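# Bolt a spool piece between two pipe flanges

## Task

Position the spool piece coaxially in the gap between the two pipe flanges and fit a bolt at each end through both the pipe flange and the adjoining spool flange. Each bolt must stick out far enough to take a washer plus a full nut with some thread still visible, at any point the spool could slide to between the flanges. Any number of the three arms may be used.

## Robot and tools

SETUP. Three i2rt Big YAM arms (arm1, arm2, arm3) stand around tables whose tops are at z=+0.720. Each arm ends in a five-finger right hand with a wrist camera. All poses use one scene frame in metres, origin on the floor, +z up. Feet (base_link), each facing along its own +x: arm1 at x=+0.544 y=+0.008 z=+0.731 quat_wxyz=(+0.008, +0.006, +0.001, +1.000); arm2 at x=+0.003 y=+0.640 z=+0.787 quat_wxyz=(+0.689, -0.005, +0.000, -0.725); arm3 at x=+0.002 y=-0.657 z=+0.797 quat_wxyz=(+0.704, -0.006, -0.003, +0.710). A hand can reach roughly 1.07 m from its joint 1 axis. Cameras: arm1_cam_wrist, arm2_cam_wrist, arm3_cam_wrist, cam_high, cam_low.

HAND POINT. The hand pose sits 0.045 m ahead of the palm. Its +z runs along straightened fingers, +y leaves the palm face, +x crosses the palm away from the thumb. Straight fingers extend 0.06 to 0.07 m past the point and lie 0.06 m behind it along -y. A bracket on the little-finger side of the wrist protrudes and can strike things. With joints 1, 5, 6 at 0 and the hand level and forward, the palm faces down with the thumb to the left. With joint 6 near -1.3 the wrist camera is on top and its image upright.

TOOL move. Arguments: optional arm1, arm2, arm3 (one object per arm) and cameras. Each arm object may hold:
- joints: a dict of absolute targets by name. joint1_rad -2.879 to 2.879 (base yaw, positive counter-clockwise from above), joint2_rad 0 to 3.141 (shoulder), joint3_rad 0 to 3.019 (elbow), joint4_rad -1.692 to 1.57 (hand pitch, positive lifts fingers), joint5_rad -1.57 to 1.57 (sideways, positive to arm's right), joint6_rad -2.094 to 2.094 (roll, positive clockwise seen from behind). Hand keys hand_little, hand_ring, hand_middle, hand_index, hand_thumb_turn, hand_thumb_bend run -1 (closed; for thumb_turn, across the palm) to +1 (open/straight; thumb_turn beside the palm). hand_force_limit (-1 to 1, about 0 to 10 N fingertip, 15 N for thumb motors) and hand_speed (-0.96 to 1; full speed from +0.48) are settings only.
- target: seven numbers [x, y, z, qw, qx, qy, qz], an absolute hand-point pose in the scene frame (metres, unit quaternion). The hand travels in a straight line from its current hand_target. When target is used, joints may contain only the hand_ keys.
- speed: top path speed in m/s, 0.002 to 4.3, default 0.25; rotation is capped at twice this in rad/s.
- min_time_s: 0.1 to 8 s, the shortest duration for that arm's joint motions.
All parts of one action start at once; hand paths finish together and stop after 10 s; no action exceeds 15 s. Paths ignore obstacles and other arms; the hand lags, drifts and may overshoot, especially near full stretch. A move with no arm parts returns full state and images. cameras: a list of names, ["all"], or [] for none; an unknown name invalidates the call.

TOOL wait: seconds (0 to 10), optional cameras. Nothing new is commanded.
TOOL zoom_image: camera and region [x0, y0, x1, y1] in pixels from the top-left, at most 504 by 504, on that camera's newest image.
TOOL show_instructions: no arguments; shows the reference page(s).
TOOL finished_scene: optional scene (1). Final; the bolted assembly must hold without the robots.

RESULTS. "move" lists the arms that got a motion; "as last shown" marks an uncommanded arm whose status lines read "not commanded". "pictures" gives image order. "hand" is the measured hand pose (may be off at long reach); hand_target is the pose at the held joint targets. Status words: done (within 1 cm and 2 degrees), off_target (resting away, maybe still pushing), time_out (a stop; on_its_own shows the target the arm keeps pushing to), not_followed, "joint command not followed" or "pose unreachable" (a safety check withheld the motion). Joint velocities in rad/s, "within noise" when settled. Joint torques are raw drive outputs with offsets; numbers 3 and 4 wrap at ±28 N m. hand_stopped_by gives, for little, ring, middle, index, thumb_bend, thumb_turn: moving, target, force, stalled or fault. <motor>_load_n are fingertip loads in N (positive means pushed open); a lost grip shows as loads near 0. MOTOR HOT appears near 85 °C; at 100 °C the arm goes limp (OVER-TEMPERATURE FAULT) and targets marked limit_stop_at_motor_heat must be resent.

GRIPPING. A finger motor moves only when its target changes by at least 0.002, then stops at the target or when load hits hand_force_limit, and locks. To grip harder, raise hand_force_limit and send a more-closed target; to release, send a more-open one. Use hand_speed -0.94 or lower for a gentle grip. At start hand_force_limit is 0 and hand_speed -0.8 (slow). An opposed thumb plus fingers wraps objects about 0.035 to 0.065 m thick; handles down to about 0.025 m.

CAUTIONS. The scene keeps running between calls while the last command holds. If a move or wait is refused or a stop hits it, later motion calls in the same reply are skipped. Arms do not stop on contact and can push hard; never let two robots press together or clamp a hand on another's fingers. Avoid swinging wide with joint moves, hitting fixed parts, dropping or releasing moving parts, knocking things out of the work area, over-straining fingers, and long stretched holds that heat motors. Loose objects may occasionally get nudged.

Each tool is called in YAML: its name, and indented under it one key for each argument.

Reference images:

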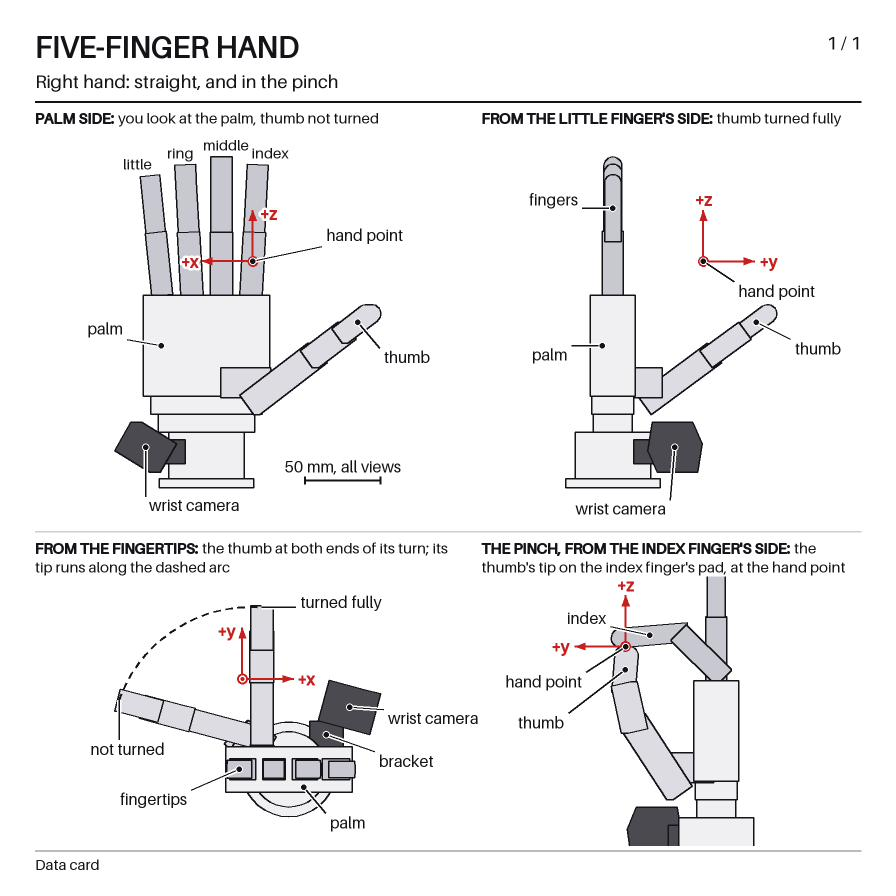

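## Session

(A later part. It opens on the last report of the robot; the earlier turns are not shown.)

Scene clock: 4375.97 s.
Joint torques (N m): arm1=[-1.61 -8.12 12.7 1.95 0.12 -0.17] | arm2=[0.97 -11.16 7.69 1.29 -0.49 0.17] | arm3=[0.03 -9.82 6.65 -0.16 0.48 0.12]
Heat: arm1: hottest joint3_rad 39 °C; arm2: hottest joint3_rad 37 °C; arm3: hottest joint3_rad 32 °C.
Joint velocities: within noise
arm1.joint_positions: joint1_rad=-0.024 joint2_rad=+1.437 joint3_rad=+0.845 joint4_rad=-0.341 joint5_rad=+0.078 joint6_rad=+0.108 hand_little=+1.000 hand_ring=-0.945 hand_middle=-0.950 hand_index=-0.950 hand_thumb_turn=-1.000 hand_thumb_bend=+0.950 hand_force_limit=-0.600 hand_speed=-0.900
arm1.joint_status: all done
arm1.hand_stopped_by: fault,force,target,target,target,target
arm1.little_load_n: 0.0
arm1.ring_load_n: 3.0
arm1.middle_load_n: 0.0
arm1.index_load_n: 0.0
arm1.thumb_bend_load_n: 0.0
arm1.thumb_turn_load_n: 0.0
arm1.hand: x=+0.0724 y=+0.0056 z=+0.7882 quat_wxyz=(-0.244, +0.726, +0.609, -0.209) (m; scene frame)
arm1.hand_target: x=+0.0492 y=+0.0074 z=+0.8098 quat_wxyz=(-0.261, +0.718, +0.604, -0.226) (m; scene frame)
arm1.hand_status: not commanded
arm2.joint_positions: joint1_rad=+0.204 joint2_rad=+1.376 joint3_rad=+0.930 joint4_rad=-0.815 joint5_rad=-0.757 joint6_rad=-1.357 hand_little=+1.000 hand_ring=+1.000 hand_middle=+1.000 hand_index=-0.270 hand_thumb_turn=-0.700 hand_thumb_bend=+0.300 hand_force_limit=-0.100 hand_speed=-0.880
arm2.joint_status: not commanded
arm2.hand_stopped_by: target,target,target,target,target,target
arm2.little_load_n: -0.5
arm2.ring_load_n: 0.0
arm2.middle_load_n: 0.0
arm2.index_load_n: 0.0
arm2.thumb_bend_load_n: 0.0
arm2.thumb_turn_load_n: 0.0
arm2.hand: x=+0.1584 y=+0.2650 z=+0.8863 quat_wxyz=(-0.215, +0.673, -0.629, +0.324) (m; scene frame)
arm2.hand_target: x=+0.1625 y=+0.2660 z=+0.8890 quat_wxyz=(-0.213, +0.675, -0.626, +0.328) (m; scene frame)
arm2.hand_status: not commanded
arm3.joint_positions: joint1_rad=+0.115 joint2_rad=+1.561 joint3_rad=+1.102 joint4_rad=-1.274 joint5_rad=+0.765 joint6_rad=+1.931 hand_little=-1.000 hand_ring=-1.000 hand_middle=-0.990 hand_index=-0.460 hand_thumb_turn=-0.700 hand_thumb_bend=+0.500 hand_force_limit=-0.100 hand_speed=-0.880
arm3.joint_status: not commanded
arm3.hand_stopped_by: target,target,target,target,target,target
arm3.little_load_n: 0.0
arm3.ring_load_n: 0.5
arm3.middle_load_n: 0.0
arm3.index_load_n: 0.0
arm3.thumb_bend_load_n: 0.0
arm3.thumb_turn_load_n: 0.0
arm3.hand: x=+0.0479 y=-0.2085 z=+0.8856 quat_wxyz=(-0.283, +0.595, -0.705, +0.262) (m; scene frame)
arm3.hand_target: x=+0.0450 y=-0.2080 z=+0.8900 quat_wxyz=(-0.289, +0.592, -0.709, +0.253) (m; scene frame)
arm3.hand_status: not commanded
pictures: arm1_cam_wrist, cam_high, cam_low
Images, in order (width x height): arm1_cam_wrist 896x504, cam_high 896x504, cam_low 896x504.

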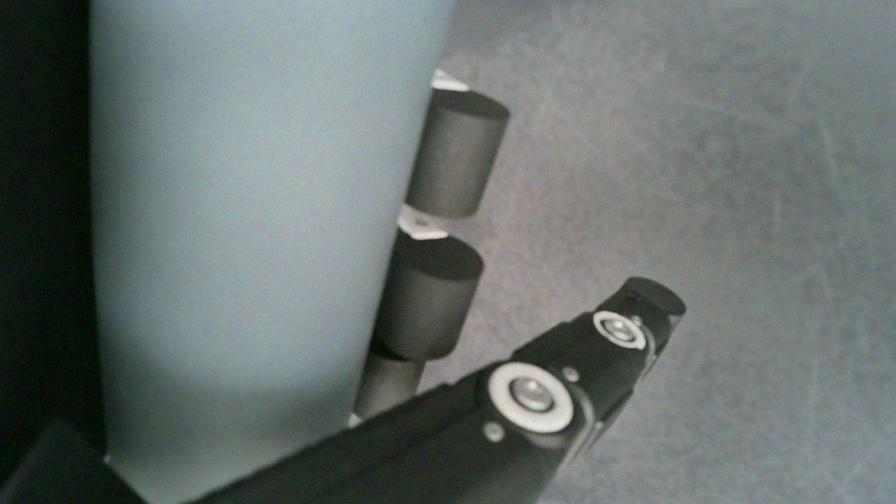

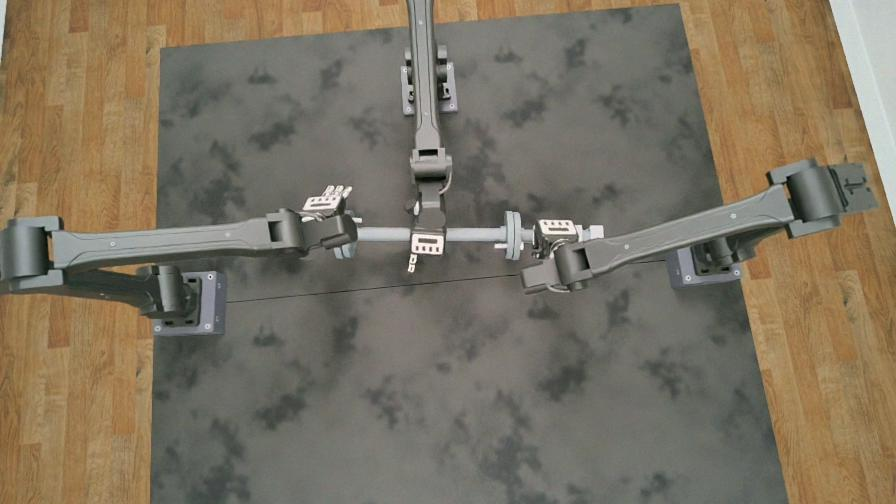

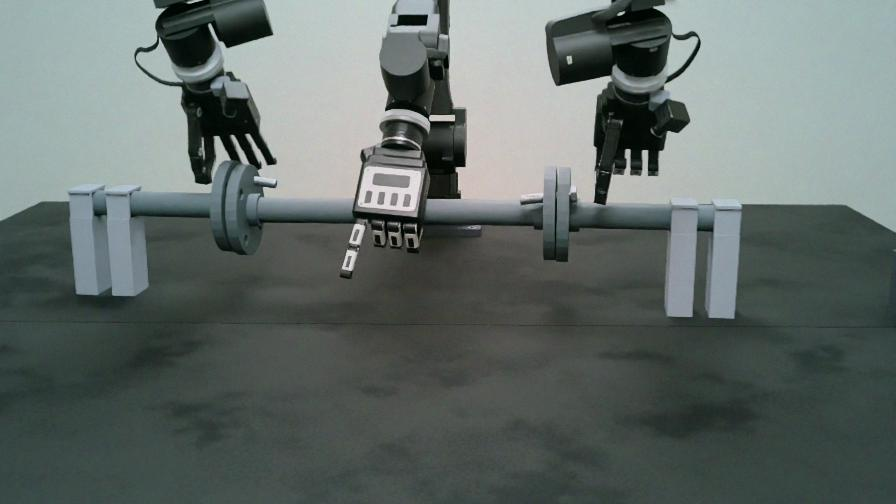

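move:
  arm1: {"joints": {"hand_speed": -0.88, "hand_index": -0.6, "hand_middle": -0.6, "hand_ring": -0.6}}
  cameras: ["cam_low"]

move:
  arm1: {"joints": {"joint3_rad": 0.902}, "min_time_s": 1.0}
  cameras: ["arm1_cam_wrist", "cam_low"]

zoom_image:
  camera: "cam_low"
  region: [515, 130, 635, 270]

Scene clock: 4394.27 s.
Joint torques (N m): arm1=[-1.79 -9.11 11.75 1.88 0.13 -0.11] | arm2=[1.26 -11.69 7.73 1.13 -0.5 0.15] | arm3=[0.32 -9.93 6.56 0.06 0.52 0.09]
Heat: arm1: hottest joint3_rad 40 °C; arm2: hottest joint3_rad 36 °C; arm3: hottest joint3_rad 32 °C.
move: arm1 done
Joint velocities: within noise
arm1.joint_positions: joint1_rad=-0.024 joint2_rad=+1.437 joint3_rad=+0.860 joint4_rad=-0.341 joint5_rad=+0.078 joint6_rad=+0.108 hand_little=+1.000 hand_ring=-0.600 hand_middle=-0.600 hand_index=-0.600 hand_thumb_turn=-1.000 hand_thumb_bend=+0.950 hand_force_limit=-0.600 hand_speed=-0.880
arm1.joint_status: all done
arm1.hand_stopped_by: fault,target,target,target,target,target
arm1.little_load_n: 0.0
arm1.ring_load_n: 0.0
arm1.middle_load_n: 0.0
arm1.index_load_n: 0.0
arm1.thumb_bend_load_n: 0.0
arm1.thumb_turn_load_n: 0.0
arm1.hand: x=+0.0656 y=+0.0059 z=+0.7948 quat_wxyz=(-0.249, +0.724, +0.607, -0.215)
arm1.hand_target: x=+0.0492 y=+0.0074 z=+0.8099 quat_wxyz=(-0.261, +0.718, +0.604, -0.227)
arm1.hand_status: not commanded
arm2, arm3: as last shown
arm2.little_load_n: 0.0
arm3.little_load_n: 0.5
arm3.ring_load_n: 0.0
Images, in order (width x height): cam_low 896x504.

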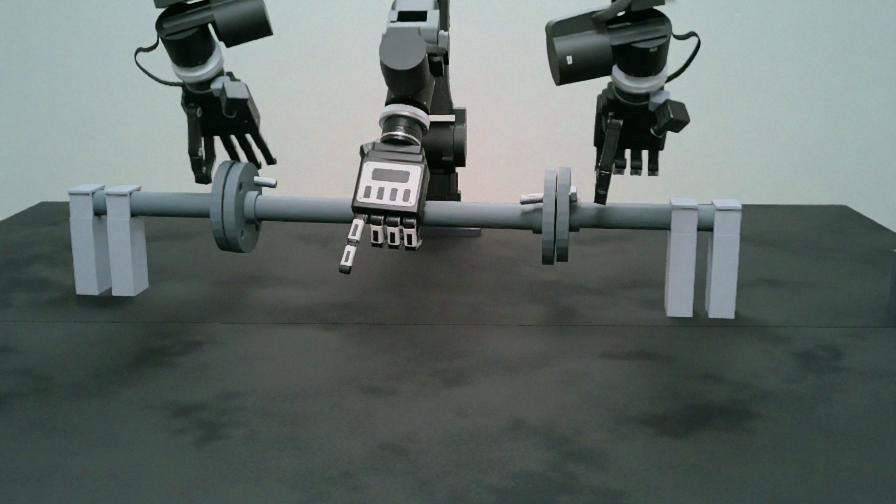

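Scene clock: 4395.53 s.
Joint torques (N m): arm1=[-1.67 -8.82 11.92 1.81 0.11 -0.13] | arm2=[0.21 -11.05 7.66 1.02 -0.48 0.14] | arm3=[0.44 -10.23 6.69 -0.03 0.5 0.11]
Heat: arm1: hottest joint3_rad 40 °C; arm2: hottest joint3_rad 36 °C; arm3: hottest joint3_rad 32 °C.
move: arm1 done
Joint velocities: within noise
arm1.joint_positions: joint1_rad=-0.024 joint2_rad=+1.437 joint3_rad=+0.865 joint4_rad=-0.341 joint5_rad=+0.078 joint6_rad=+0.108 hand_little=+1.000 hand_ring=-0.600 hand_middle=-0.600 hand_index=-0.600 hand_thumb_turn=-1.000 hand_thumb_bend=+0.950 hand_force_limit=-0.600 hand_speed=-0.880
arm1.joint_status: all done
arm1.hand_stopped_by: fault,target,target,target,target,target
arm1.little_load_n: 0.0
arm1.ring_load_n: 0.0
arm1.middle_load_n: 0.0
arm1.index_load_n: 0.0
arm1.thumb_bend_load_n: 0.0
arm1.thumb_turn_load_n: 0.0
arm1.hand: x=+0.0632 y=+0.0060 z=+0.7972 quat_wxyz=(-0.250, +0.723, +0.606, -0.216)
arm1.hand_target: x=+0.0463 y=+0.0076 z=+0.8129 quat_wxyz=(-0.263, +0.717, +0.604, -0.229)
arm1.hand_status: not commanded
arm2, arm3: as last shown
arm3.little_load_n: 0.0
Images, in order (width x height): arm1_cam_wrist 896x504, cam_low 896x504.

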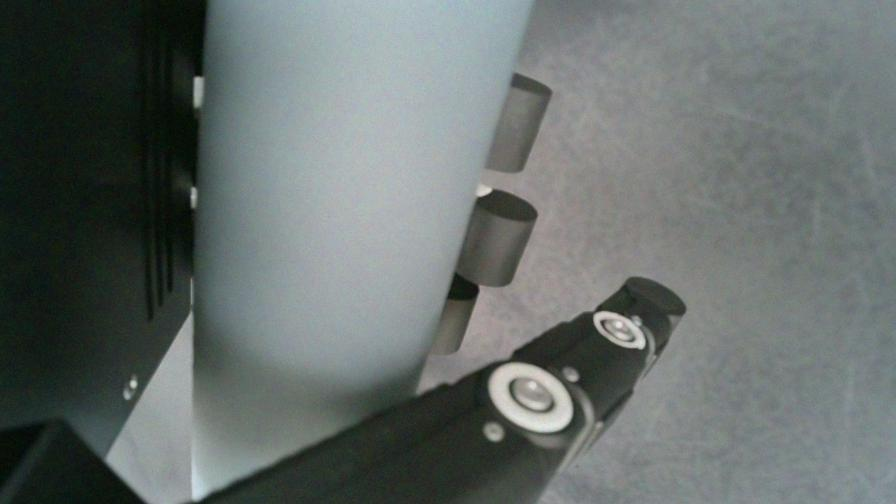

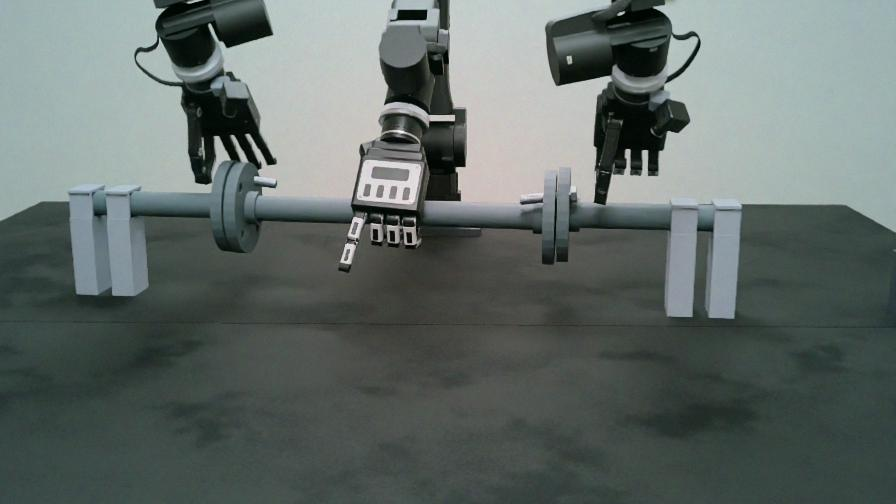

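Scaled by 3.600 from the camera's image (finer frame: 1280x720).

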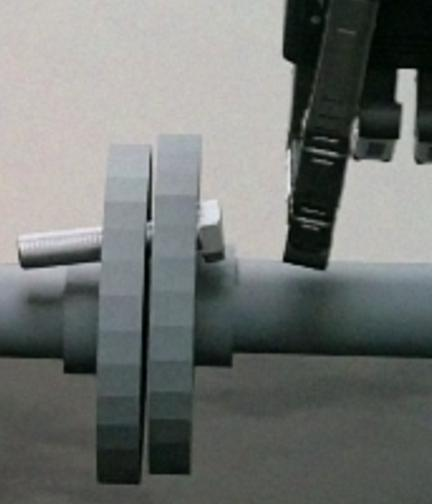

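move:
  arm1: {"joints": {"hand_speed": -0.85, "hand_index": 1.0, "hand_middle": 1.0, "hand_ring": 1.0, "hand_thumb_bend": 1.0}}
  cameras: ["arm1_cam_wrist", "cam_low", "cam_high"]

zoom_image:
  camera: "cam_low"
  region: [515, 130, 635, 270]

zoom_image:
  camera: "cam_low"
  region: [200, 150, 270, 260]

zoom_image:
  camera: "cam_high"
  region: [490, 200, 570, 270]

Scene clock: 4407.10 s.
Joint torques (N m): arm1=[-1.2 -9.58 11.88 1.98 0.11 -0.13] | arm2=[1.44 -11.22 7.75 1.1 -0.55 0.15] | arm3=[0.79 -10.29 6.65 0.02 0.53 0.1]
Heat: arm1: hottest joint3_rad 39 °C; arm2: hottest joint3_rad 36 °C; arm3: hottest joint3_rad 32 °C.
move: arm1 done
Joint velocities: within noise
arm1.joint_positions: joint1_rad=-0.024 joint2_rad=+1.437 joint3_rad=+0.865 joint4_rad=-0.341 joint5_rad=+0.078 joint6_rad=+0.108 hand_little=+1.000 hand_ring=+1.000 hand_middle=+1.000 hand_index=+1.000 hand_thumb_turn=-1.000 hand_thumb_bend=+1.000 hand_force_limit=-0.600 hand_speed=-0.850
arm1.joint_status: all done
arm1.hand_stopped_by: fault,target,target,target,target,target
arm1.little_load_n: 0.0
arm1.ring_load_n: 0.0
arm1.middle_load_n: 0.0
arm1.index_load_n: 0.0
arm1.thumb_bend_load_n: 0.0
arm1.thumb_turn_load_n: 0.0
arm1.hand: x=+0.0632 y=+0.0060 z=+0.7972 quat_wxyz=(-0.250, +0.723, +0.606, -0.216)
arm1.hand_target: x=+0.0463 y=+0.0076 z=+0.8129 quat_wxyz=(-0.263, +0.717, +0.604, -0.229)
arm1.hand_status: not commanded
arm2, arm3: as last shown
arm3.ring_load_n: 0.5
pictures: arm1_cam_wrist, cam_high, cam_low
Images, in order (width x height): arm1_cam_wrist 896x504, cam_high 896x504, cam_low 896x504.

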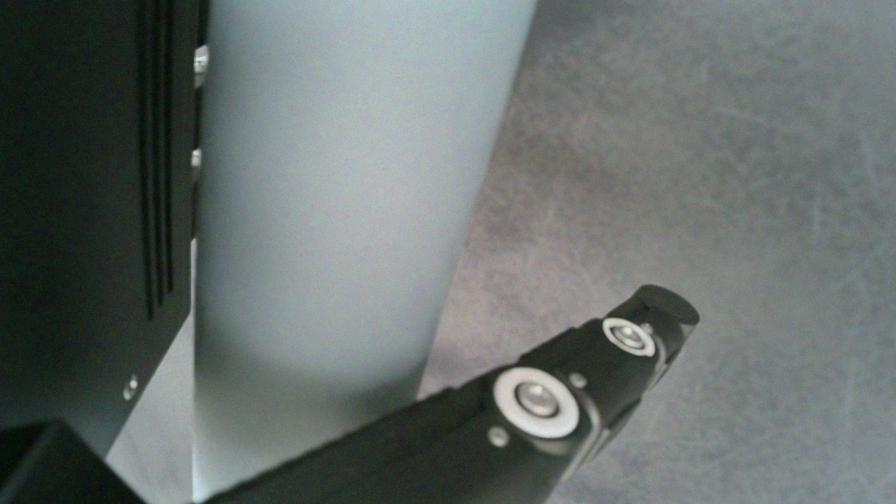

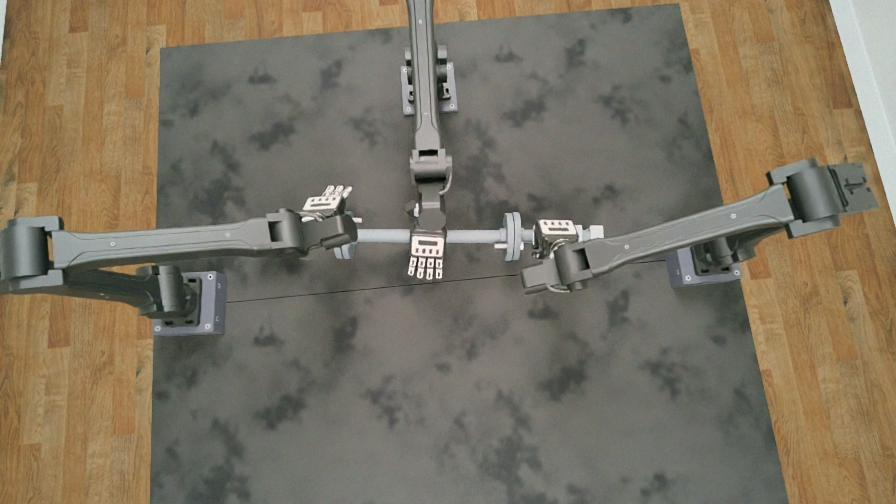

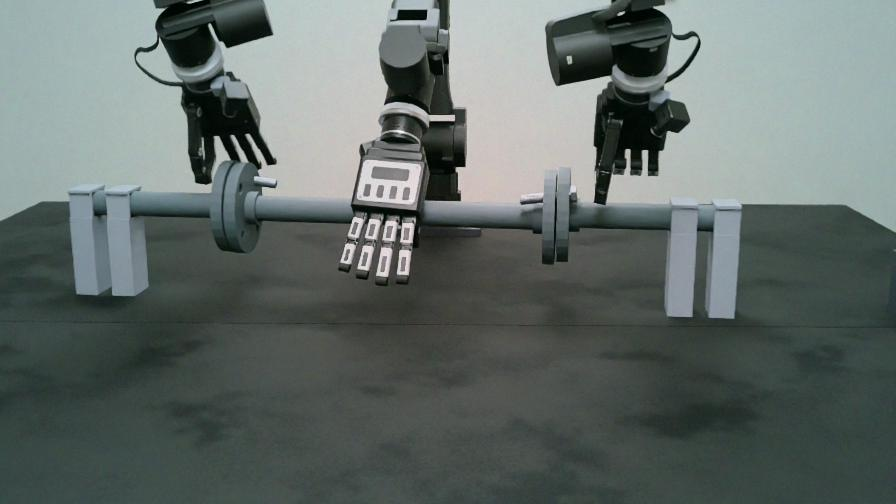

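Scaled by 3.600 from the camera's image (finer frame: 1280x720).

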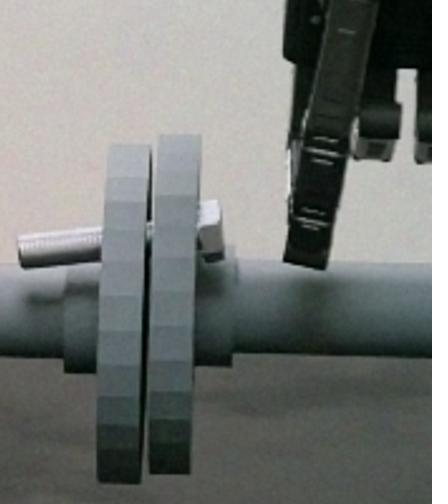

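Scaled by 4.582 from the camera's image (finer frame: 1280x720).

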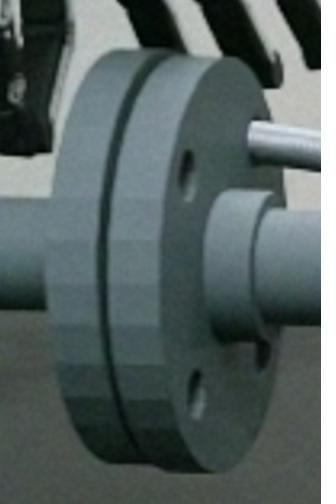

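Scaled by 6.300 from the camera's image (finer frame: 1280x720).

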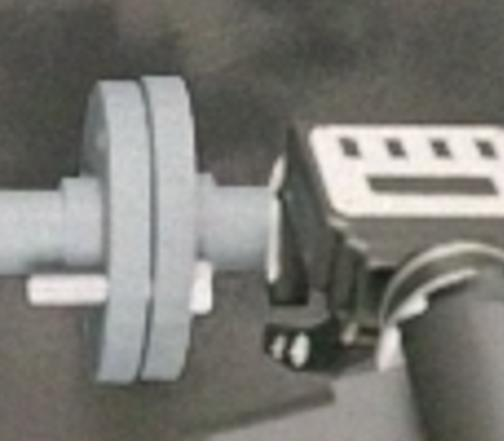

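move:
  arm1: {"target": [0.09, -0.001, 0.87, -0.263, 0.717, 0.604, -0.229], "speed": 0.06}
  cameras: ["arm1_cam_wrist", "cam_low", "cam_high"]

zoom_image:
  camera: "cam_low"
  region: [515, 130, 635, 270]

Scene clock: 4426.50 s.
Joint torques (N m): arm1=[-0.97 -8.23 11.54 1.39 0.25 0.02] | arm2=[0.56 -10.93 7.69 1.17 -0.49 0.13] | arm3=[0.79 -9.88 6.54 0.02 0.51 0.11]
Heat: arm1: hottest joint3_rad 38 °C; arm2: hottest joint3_rad 36 °C; arm3: hottest joint3_rad 32 °C.
move: arm1 off_target
Joint velocities: within noise
arm1.joint_positions: joint1_rad=-0.015 joint2_rad=+1.260 joint3_rad=+0.865 joint4_rad=-0.506 joint5_rad=+0.084 joint6_rad=+0.108 hand_little=+1.000 hand_ring=+1.000 hand_middle=+1.000 hand_index=+1.000 hand_thumb_turn=-1.000 hand_thumb_bend=+1.000 hand_force_limit=-0.600 hand_speed=-0.850
arm1.joint_status: not commanded
arm1.hand_stopped_by: fault,target,target,target,target,target
arm1.little_load_n: 0.0
arm1.ring_load_n: 0.0
arm1.middle_load_n: 0.0
arm1.index_load_n: 0.0
arm1.thumb_bend_load_n: 0.0
arm1.thumb_turn_load_n: 0.0
arm1.hand: x=+0.0975 y=+0.0018 z=+0.8546 quat_wxyz=(-0.255, +0.720, +0.607, -0.220)
arm1.hand_target: x=+0.0902 y=-0.0010 z=+0.8699 quat_wxyz=(-0.263, +0.717, +0.604, -0.229)
arm1.hand_status: off_target (0.017 m and 1.5 deg from the pose sent, 0.078 m and 2.2 deg at the start)
arm2, arm3: as last shown
arm3.ring_load_n: 0.0
pictures: arm1_cam_wrist, cam_high, cam_low
Images, in order (width x height): arm1_cam_wrist 896x504, cam_high 896x504, cam_low 896x504.

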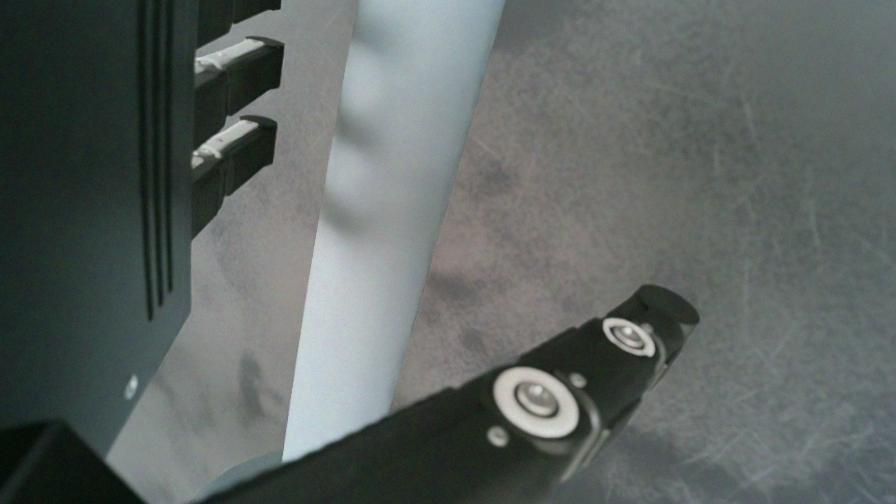

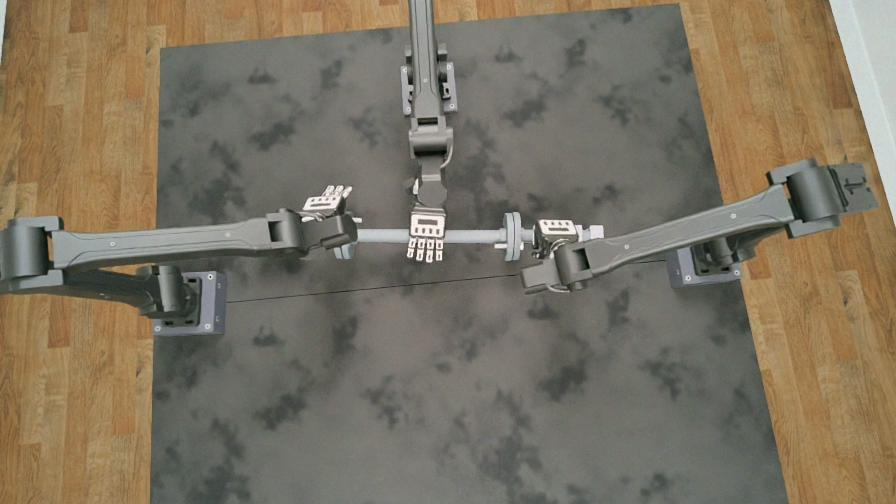

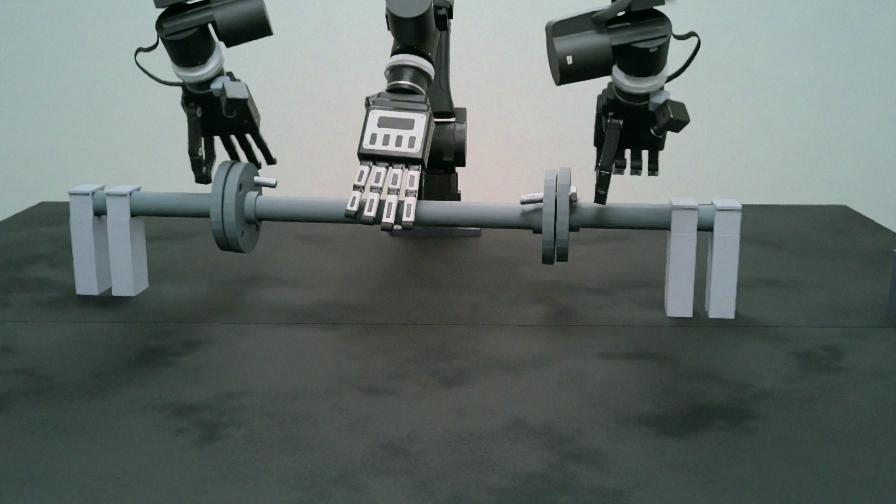

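Scaled by 3.600 from the camera's image (finer frame: 1280x720).

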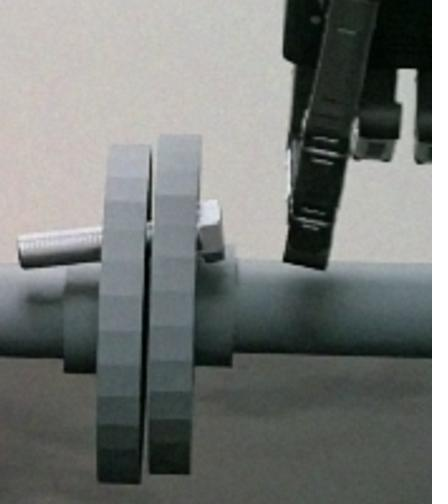

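move:
  arm1: {"target": [0.15, -0.005, 0.94, -0.263, 0.717, 0.604, -0.229], "speed": 0.1}
  arm2: {"target": [0.195, 0.300, 0.935, 0.2125, -0.6748, 0.6263, -0.3278], "speed": 0.08}
  arm3: {"target": [0.070, -0.235, 0.935, 0.2889, -0.5920, 0.7087, -0.2528], "speed": 0.08}
  cameras: ["arm1_cam_wrist", "arm2_cam_wrist", "arm3_cam_wrist", "cam_low", "cam_high"]

zoom_image:
  camera: "cam_low"
  region: [515, 130, 635, 270]

zoom_image:
  camera: "cam_low"
  region: [180, 130, 300, 270]

zoom_image:
  camera: "cam_high"
  region: [310, 190, 550, 290]

Scene clock: 4436.00 s.
Joint torques (N m): arm1=[-0.79 -5.07 13.42 1.48 0.31 0] | arm2=[0.5 -9.88 8.79 0.61 -0.52 0.13] | arm3=[-1.03 -8.53 7.24 -0.62 0.75 -0.05]
Heat: arm1: hottest joint3_rad 38 °C; arm2: hottest joint3_rad 36 °C; arm3: hottest joint3_rad 32 °C.
move: arm1 off_target; arm2 done; arm3 done
Joint velocities: within noise
arm1.joint_positions: joint1_rad=-0.006 joint2_rad=+1.038 joint3_rad=+0.879 joint4_rad=-0.754 joint5_rad=+0.089 joint6_rad=+0.111 hand_little=+1.000 hand_ring=+1.000 hand_middle=+1.000 hand_index=+1.000 hand_thumb_turn=-1.000 hand_thumb_bend=+1.000 hand_force_limit=-0.600 hand_speed=-0.850
arm1.joint_status: not commanded
arm1.hand_stopped_by: fault,target,target,target,target,target
arm1.little_load_n: 0.0
arm1.ring_load_n: 0.0
arm1.middle_load_n: 0.0
arm1.index_load_n: 0.0
arm1.thumb_bend_load_n: -0.5
arm1.thumb_turn_load_n: 0.0
arm1.hand: x=+0.1595 y=-0.0024 z=+0.9186 quat_wxyz=(-0.252, +0.720, +0.610, -0.215)
arm1.hand_target: x=+0.1506 y=-0.0050 z=+0.9399 quat_wxyz=(-0.263, +0.717, +0.604, -0.229)
arm1.hand_status: off_target (0.024 m and 2.2 deg from the pose sent, 0.100 m and 1.5 deg at the start)
arm2.joint_positions: joint1_rad=+0.310 joint2_rad=+1.240 joint3_rad=+0.926 joint4_rad=-0.844 joint5_rad=-0.718 joint6_rad=-1.225 hand_little=+1.000 hand_ring=+1.000 hand_middle=+1.000 hand_index=-0.270 hand_thumb_turn=-0.700 hand_thumb_bend=+0.300 hand_force_limit=-0.100 hand_speed=-0.880
arm2.joint_status: not commanded
arm2.hand_stopped_by: target,target,target,target,target,target
arm2.little_load_n: 0.0
arm2.ring_load_n: 0.0
arm2.middle_load_n: 0.0
arm2.index_load_n: 0.0
arm2.thumb_bend_load_n: 0.0
arm2.thumb_turn_load_n: 0.0
arm2.hand: x=+0.1922 y=+0.2962 z=+0.9312 quat_wxyz=(-0.211, +0.675, -0.626, +0.329)
arm2.hand_target: x=+0.1950 y=+0.3000 z=+0.9349 quat_wxyz=(-0.213, +0.675, -0.626, +0.328)
arm2.hand_status: done (0.006 m and 0.2 deg from the pose sent, 0.070 m and 0.7 deg at the start)
arm3.joint_positions: joint1_rad=+0.075 joint2_rad=+1.425 joint3_rad=+1.086 joint4_rad=-1.318 joint5_rad=+0.767 joint6_rad=+1.873 hand_little=-1.000 hand_ring=-1.000 hand_middle=-0.990 hand_index=-0.460 hand_thumb_turn=-0.700 hand_thumb_bend=+0.500 hand_force_limit=-0.100 hand_speed=-0.880
arm3.joint_status: not commanded
arm3.hand_stopped_by: target,target,target,target,target,target
arm3.little_load_n: 0.0
arm3.ring_load_n: 0.5
arm3.middle_load_n: 0.0
arm3.index_load_n: 0.0
arm3.thumb_bend_load_n: 0.0
arm3.thumb_turn_load_n: 0.0
arm3.hand: x=+0.0650 y=-0.2288 z=+0.9331 quat_wxyz=(-0.291, +0.592, -0.710, +0.248)
arm3.hand_target: x=+0.0698 y=-0.2349 z=+0.9348 quat_wxyz=(-0.289, +0.592, -0.709, +0.253)
arm3.hand_status: done (0.008 m and 0.7 deg from the pose sent, 0.060 m and 1.4 deg at the start)
pictures: arm1_cam_wrist, arm2_cam_wrist, arm3_cam_wrist, cam_high, cam_low
Images, in order (width x height): arm1_cam_wrist 896x504, arm2_cam_wrist 896x504, arm3_cam_wrist 896x504, cam_high 896x504, cam_low 896x504.

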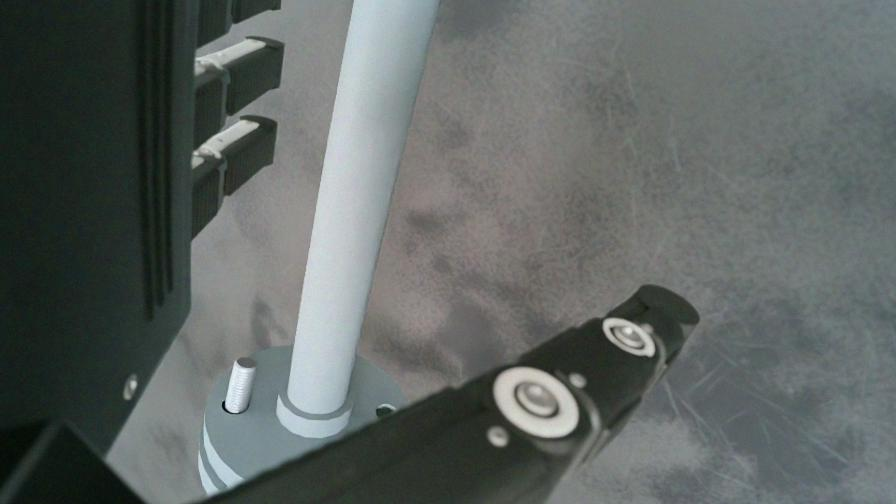

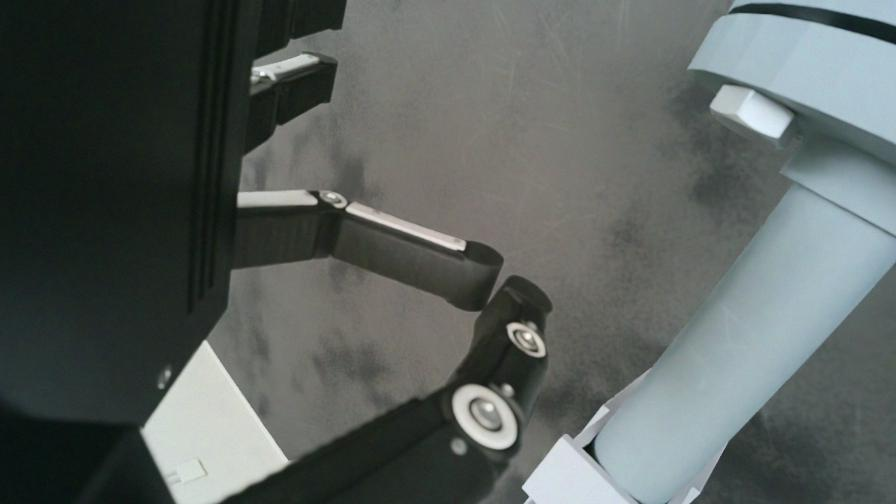

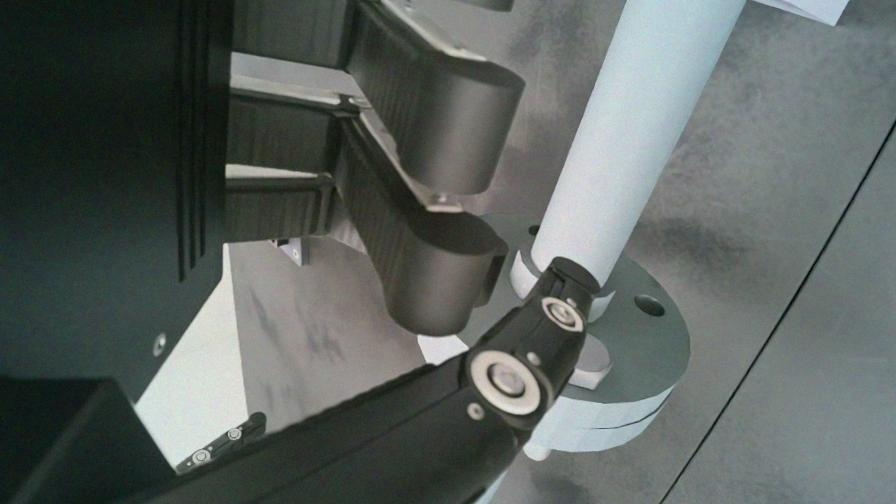

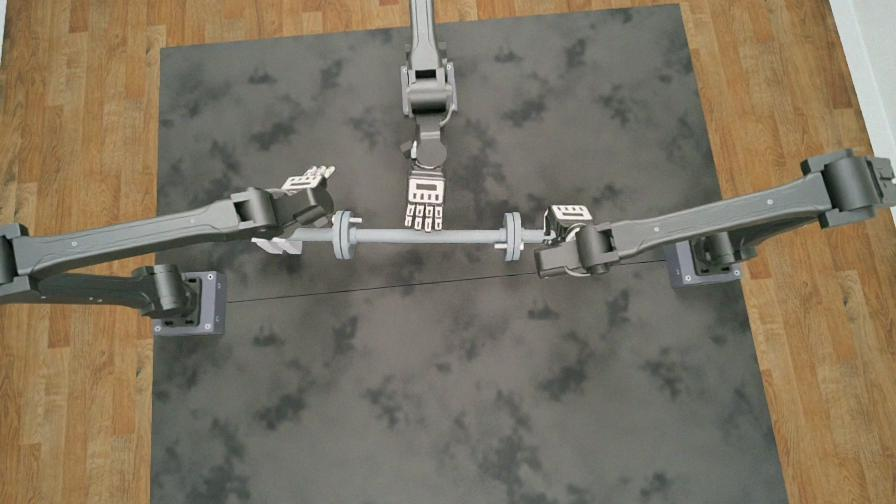

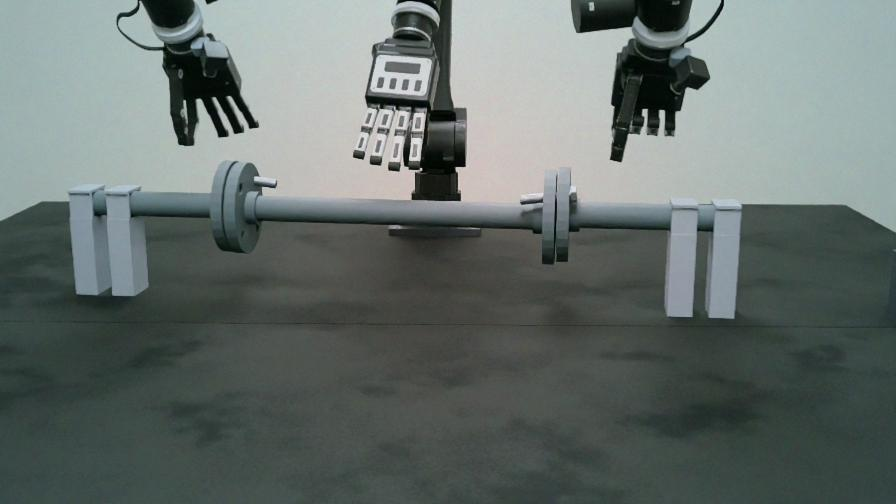

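Scaled by 3.600 from the camera's image (finer frame: 1280x720).

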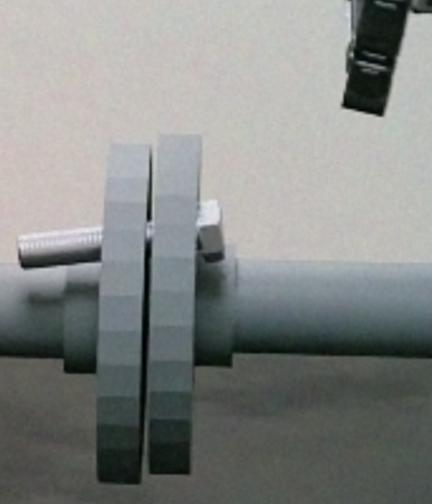

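Scaled by 3.600 from the camera's image (finer frame: 1280x720).

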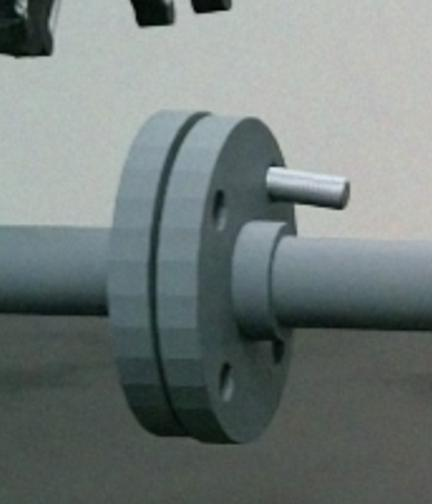

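Scaled by 2.100 from the camera's image (finer frame: 1280x720).

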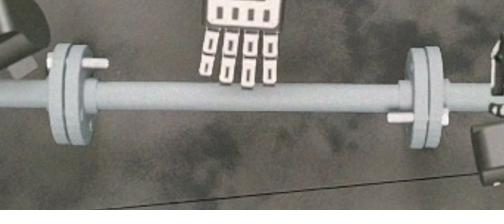

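wait:
  seconds: 2
  cameras: ["cam_low", "cam_high"]

zoom_image:
  camera: "cam_low"
  region: [180, 130, 640, 300]

Scene clock: 4444.67 s.
Joint torques (N m): arm1=[-0.67 -5.19 13.42 1.37 0.31 0.02] | arm2=[1.08 -8.94 8.79 0.54 -0.45 0.13] | arm3=[-0.67 -8.53 7.32 -0.58 0.72 -0.07]
Heat: arm1: hottest joint3_rad 39 °C; arm2: hottest joint3_rad 36 °C; arm3: hottest joint3_rad 32 °C.
Joint velocities: within noise
arm1.joint_positions: joint1_rad=-0.006 joint2_rad=+1.038 joint3_rad=+0.879 joint4_rad=-0.754 joint5_rad=+0.089 joint6_rad=+0.111 hand_little=+1.000 hand_ring=+1.000 hand_middle=+1.000 hand_index=+1.000 hand_thumb_turn=-1.000 hand_thumb_bend=+1.000 hand_force_limit=-0.600 hand_speed=-0.850
arm1.joint_status: not commanded
arm1.hand_stopped_by: fault,target,target,target,target,target
arm1.little_load_n: 0.0
arm1.ring_load_n: 0.0
arm1.middle_load_n: 0.0
arm1.index_load_n: 0.0
arm1.thumb_bend_load_n: 0.0
arm1.thumb_turn_load_n: 0.0
arm1.hand: x=+0.1595 y=-0.0024 z=+0.9186 quat_wxyz=(-0.252, +0.720, +0.610, -0.215)
arm1.hand_target: x=+0.1506 y=-0.0050 z=+0.9399 quat_wxyz=(-0.263, +0.717, +0.604, -0.229)
arm1.hand_status: off_target (0.024 m and 2.2 deg from the pose sent, 0.100 m and 1.5 deg at the start)
arm2.joint_positions: joint1_rad=+0.310 joint2_rad=+1.240 joint3_rad=+0.926 joint4_rad=-0.844 joint5_rad=-0.718 joint6_rad=-1.225 hand_little=+1.000 hand_ring=+1.000 hand_middle=+1.000 hand_index=-0.270 hand_thumb_turn=-0.700 hand_thumb_bend=+0.300 hand_force_limit=-0.100 hand_speed=-0.880
arm2.joint_status: not commanded
arm2.hand_stopped_by: target,target,target,target,target,target
arm2.little_load_n: 0.0
arm2.ring_load_n: 0.0
arm2.middle_load_n: 0.0
arm2.index_load_n: 0.0
arm2.thumb_bend_load_n: 0.0
arm2.thumb_turn_load_n: 0.0
arm2.hand: x=+0.1922 y=+0.2963 z=+0.9312 quat_wxyz=(-0.211, +0.674, -0.626, +0.329)
arm2.hand_target: x=+0.1950 y=+0.3000 z=+0.9349 quat_wxyz=(-0.213, +0.675, -0.626, +0.328)
arm2.hand_status: done (0.006 m and 0.2 deg from the pose sent, 0.070 m and 0.7 deg at the start)
arm3.joint_positions: joint1_rad=+0.075 joint2_rad=+1.425 joint3_rad=+1.086 joint4_rad=-1.318 joint5_rad=+0.767 joint6_rad=+1.873 hand_little=-1.000 hand_ring=-1.000 hand_middle=-0.990 hand_index=-0.460 hand_thumb_turn=-0.700 hand_thumb_bend=+0.500 hand_force_limit=-0.100 hand_speed=-0.880
arm3.joint_status: not commanded
arm3.hand_stopped_by: target,target,target,target,target,target
arm3.little_load_n: 0.0
arm3.ring_load_n: 0.0
arm3.middle_load_n: 0.0
arm3.index_load_n: 0.0
arm3.thumb_bend_load_n: 0.0
arm3.thumb_turn_load_n: 0.0
arm3.hand: x=+0.0650 y=-0.2288 z=+0.9331 quat_wxyz=(-0.291, +0.592, -0.710, +0.248)
arm3.hand_target: x=+0.0698 y=-0.2349 z=+0.9348 quat_wxyz=(-0.289, +0.592, -0.709, +0.253)
arm3.hand_status: done (0.008 m and 0.7 deg from the pose sent, 0.060 m and 1.4 deg at the start)
wait: 2.00 s; at rest from the start
pictures: cam_high, cam_low
Images, in order (width x height): cam_high 896x504, cam_low 896x504.

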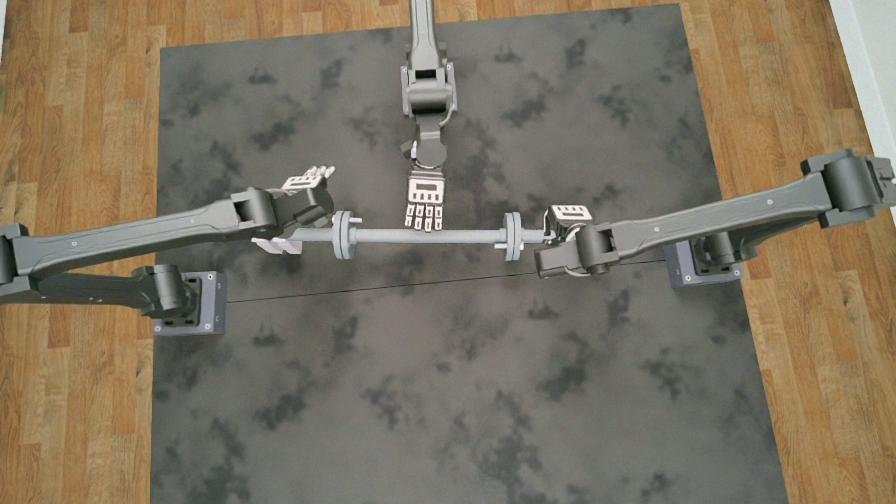

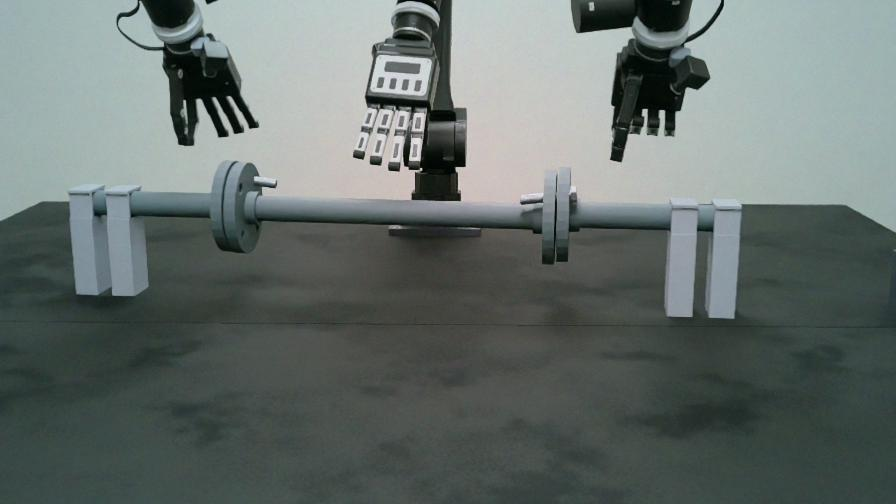

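Scaled by 1.096 from the camera's image (finer frame: 1280x720).

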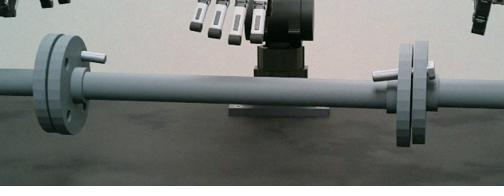

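The spool piece hangs between the pipe flanges with a bolt fully pushed through each end, and all three arms have let go and moved clear. I am ending the scene.

finished_scene:

The scene is finished: the task was done.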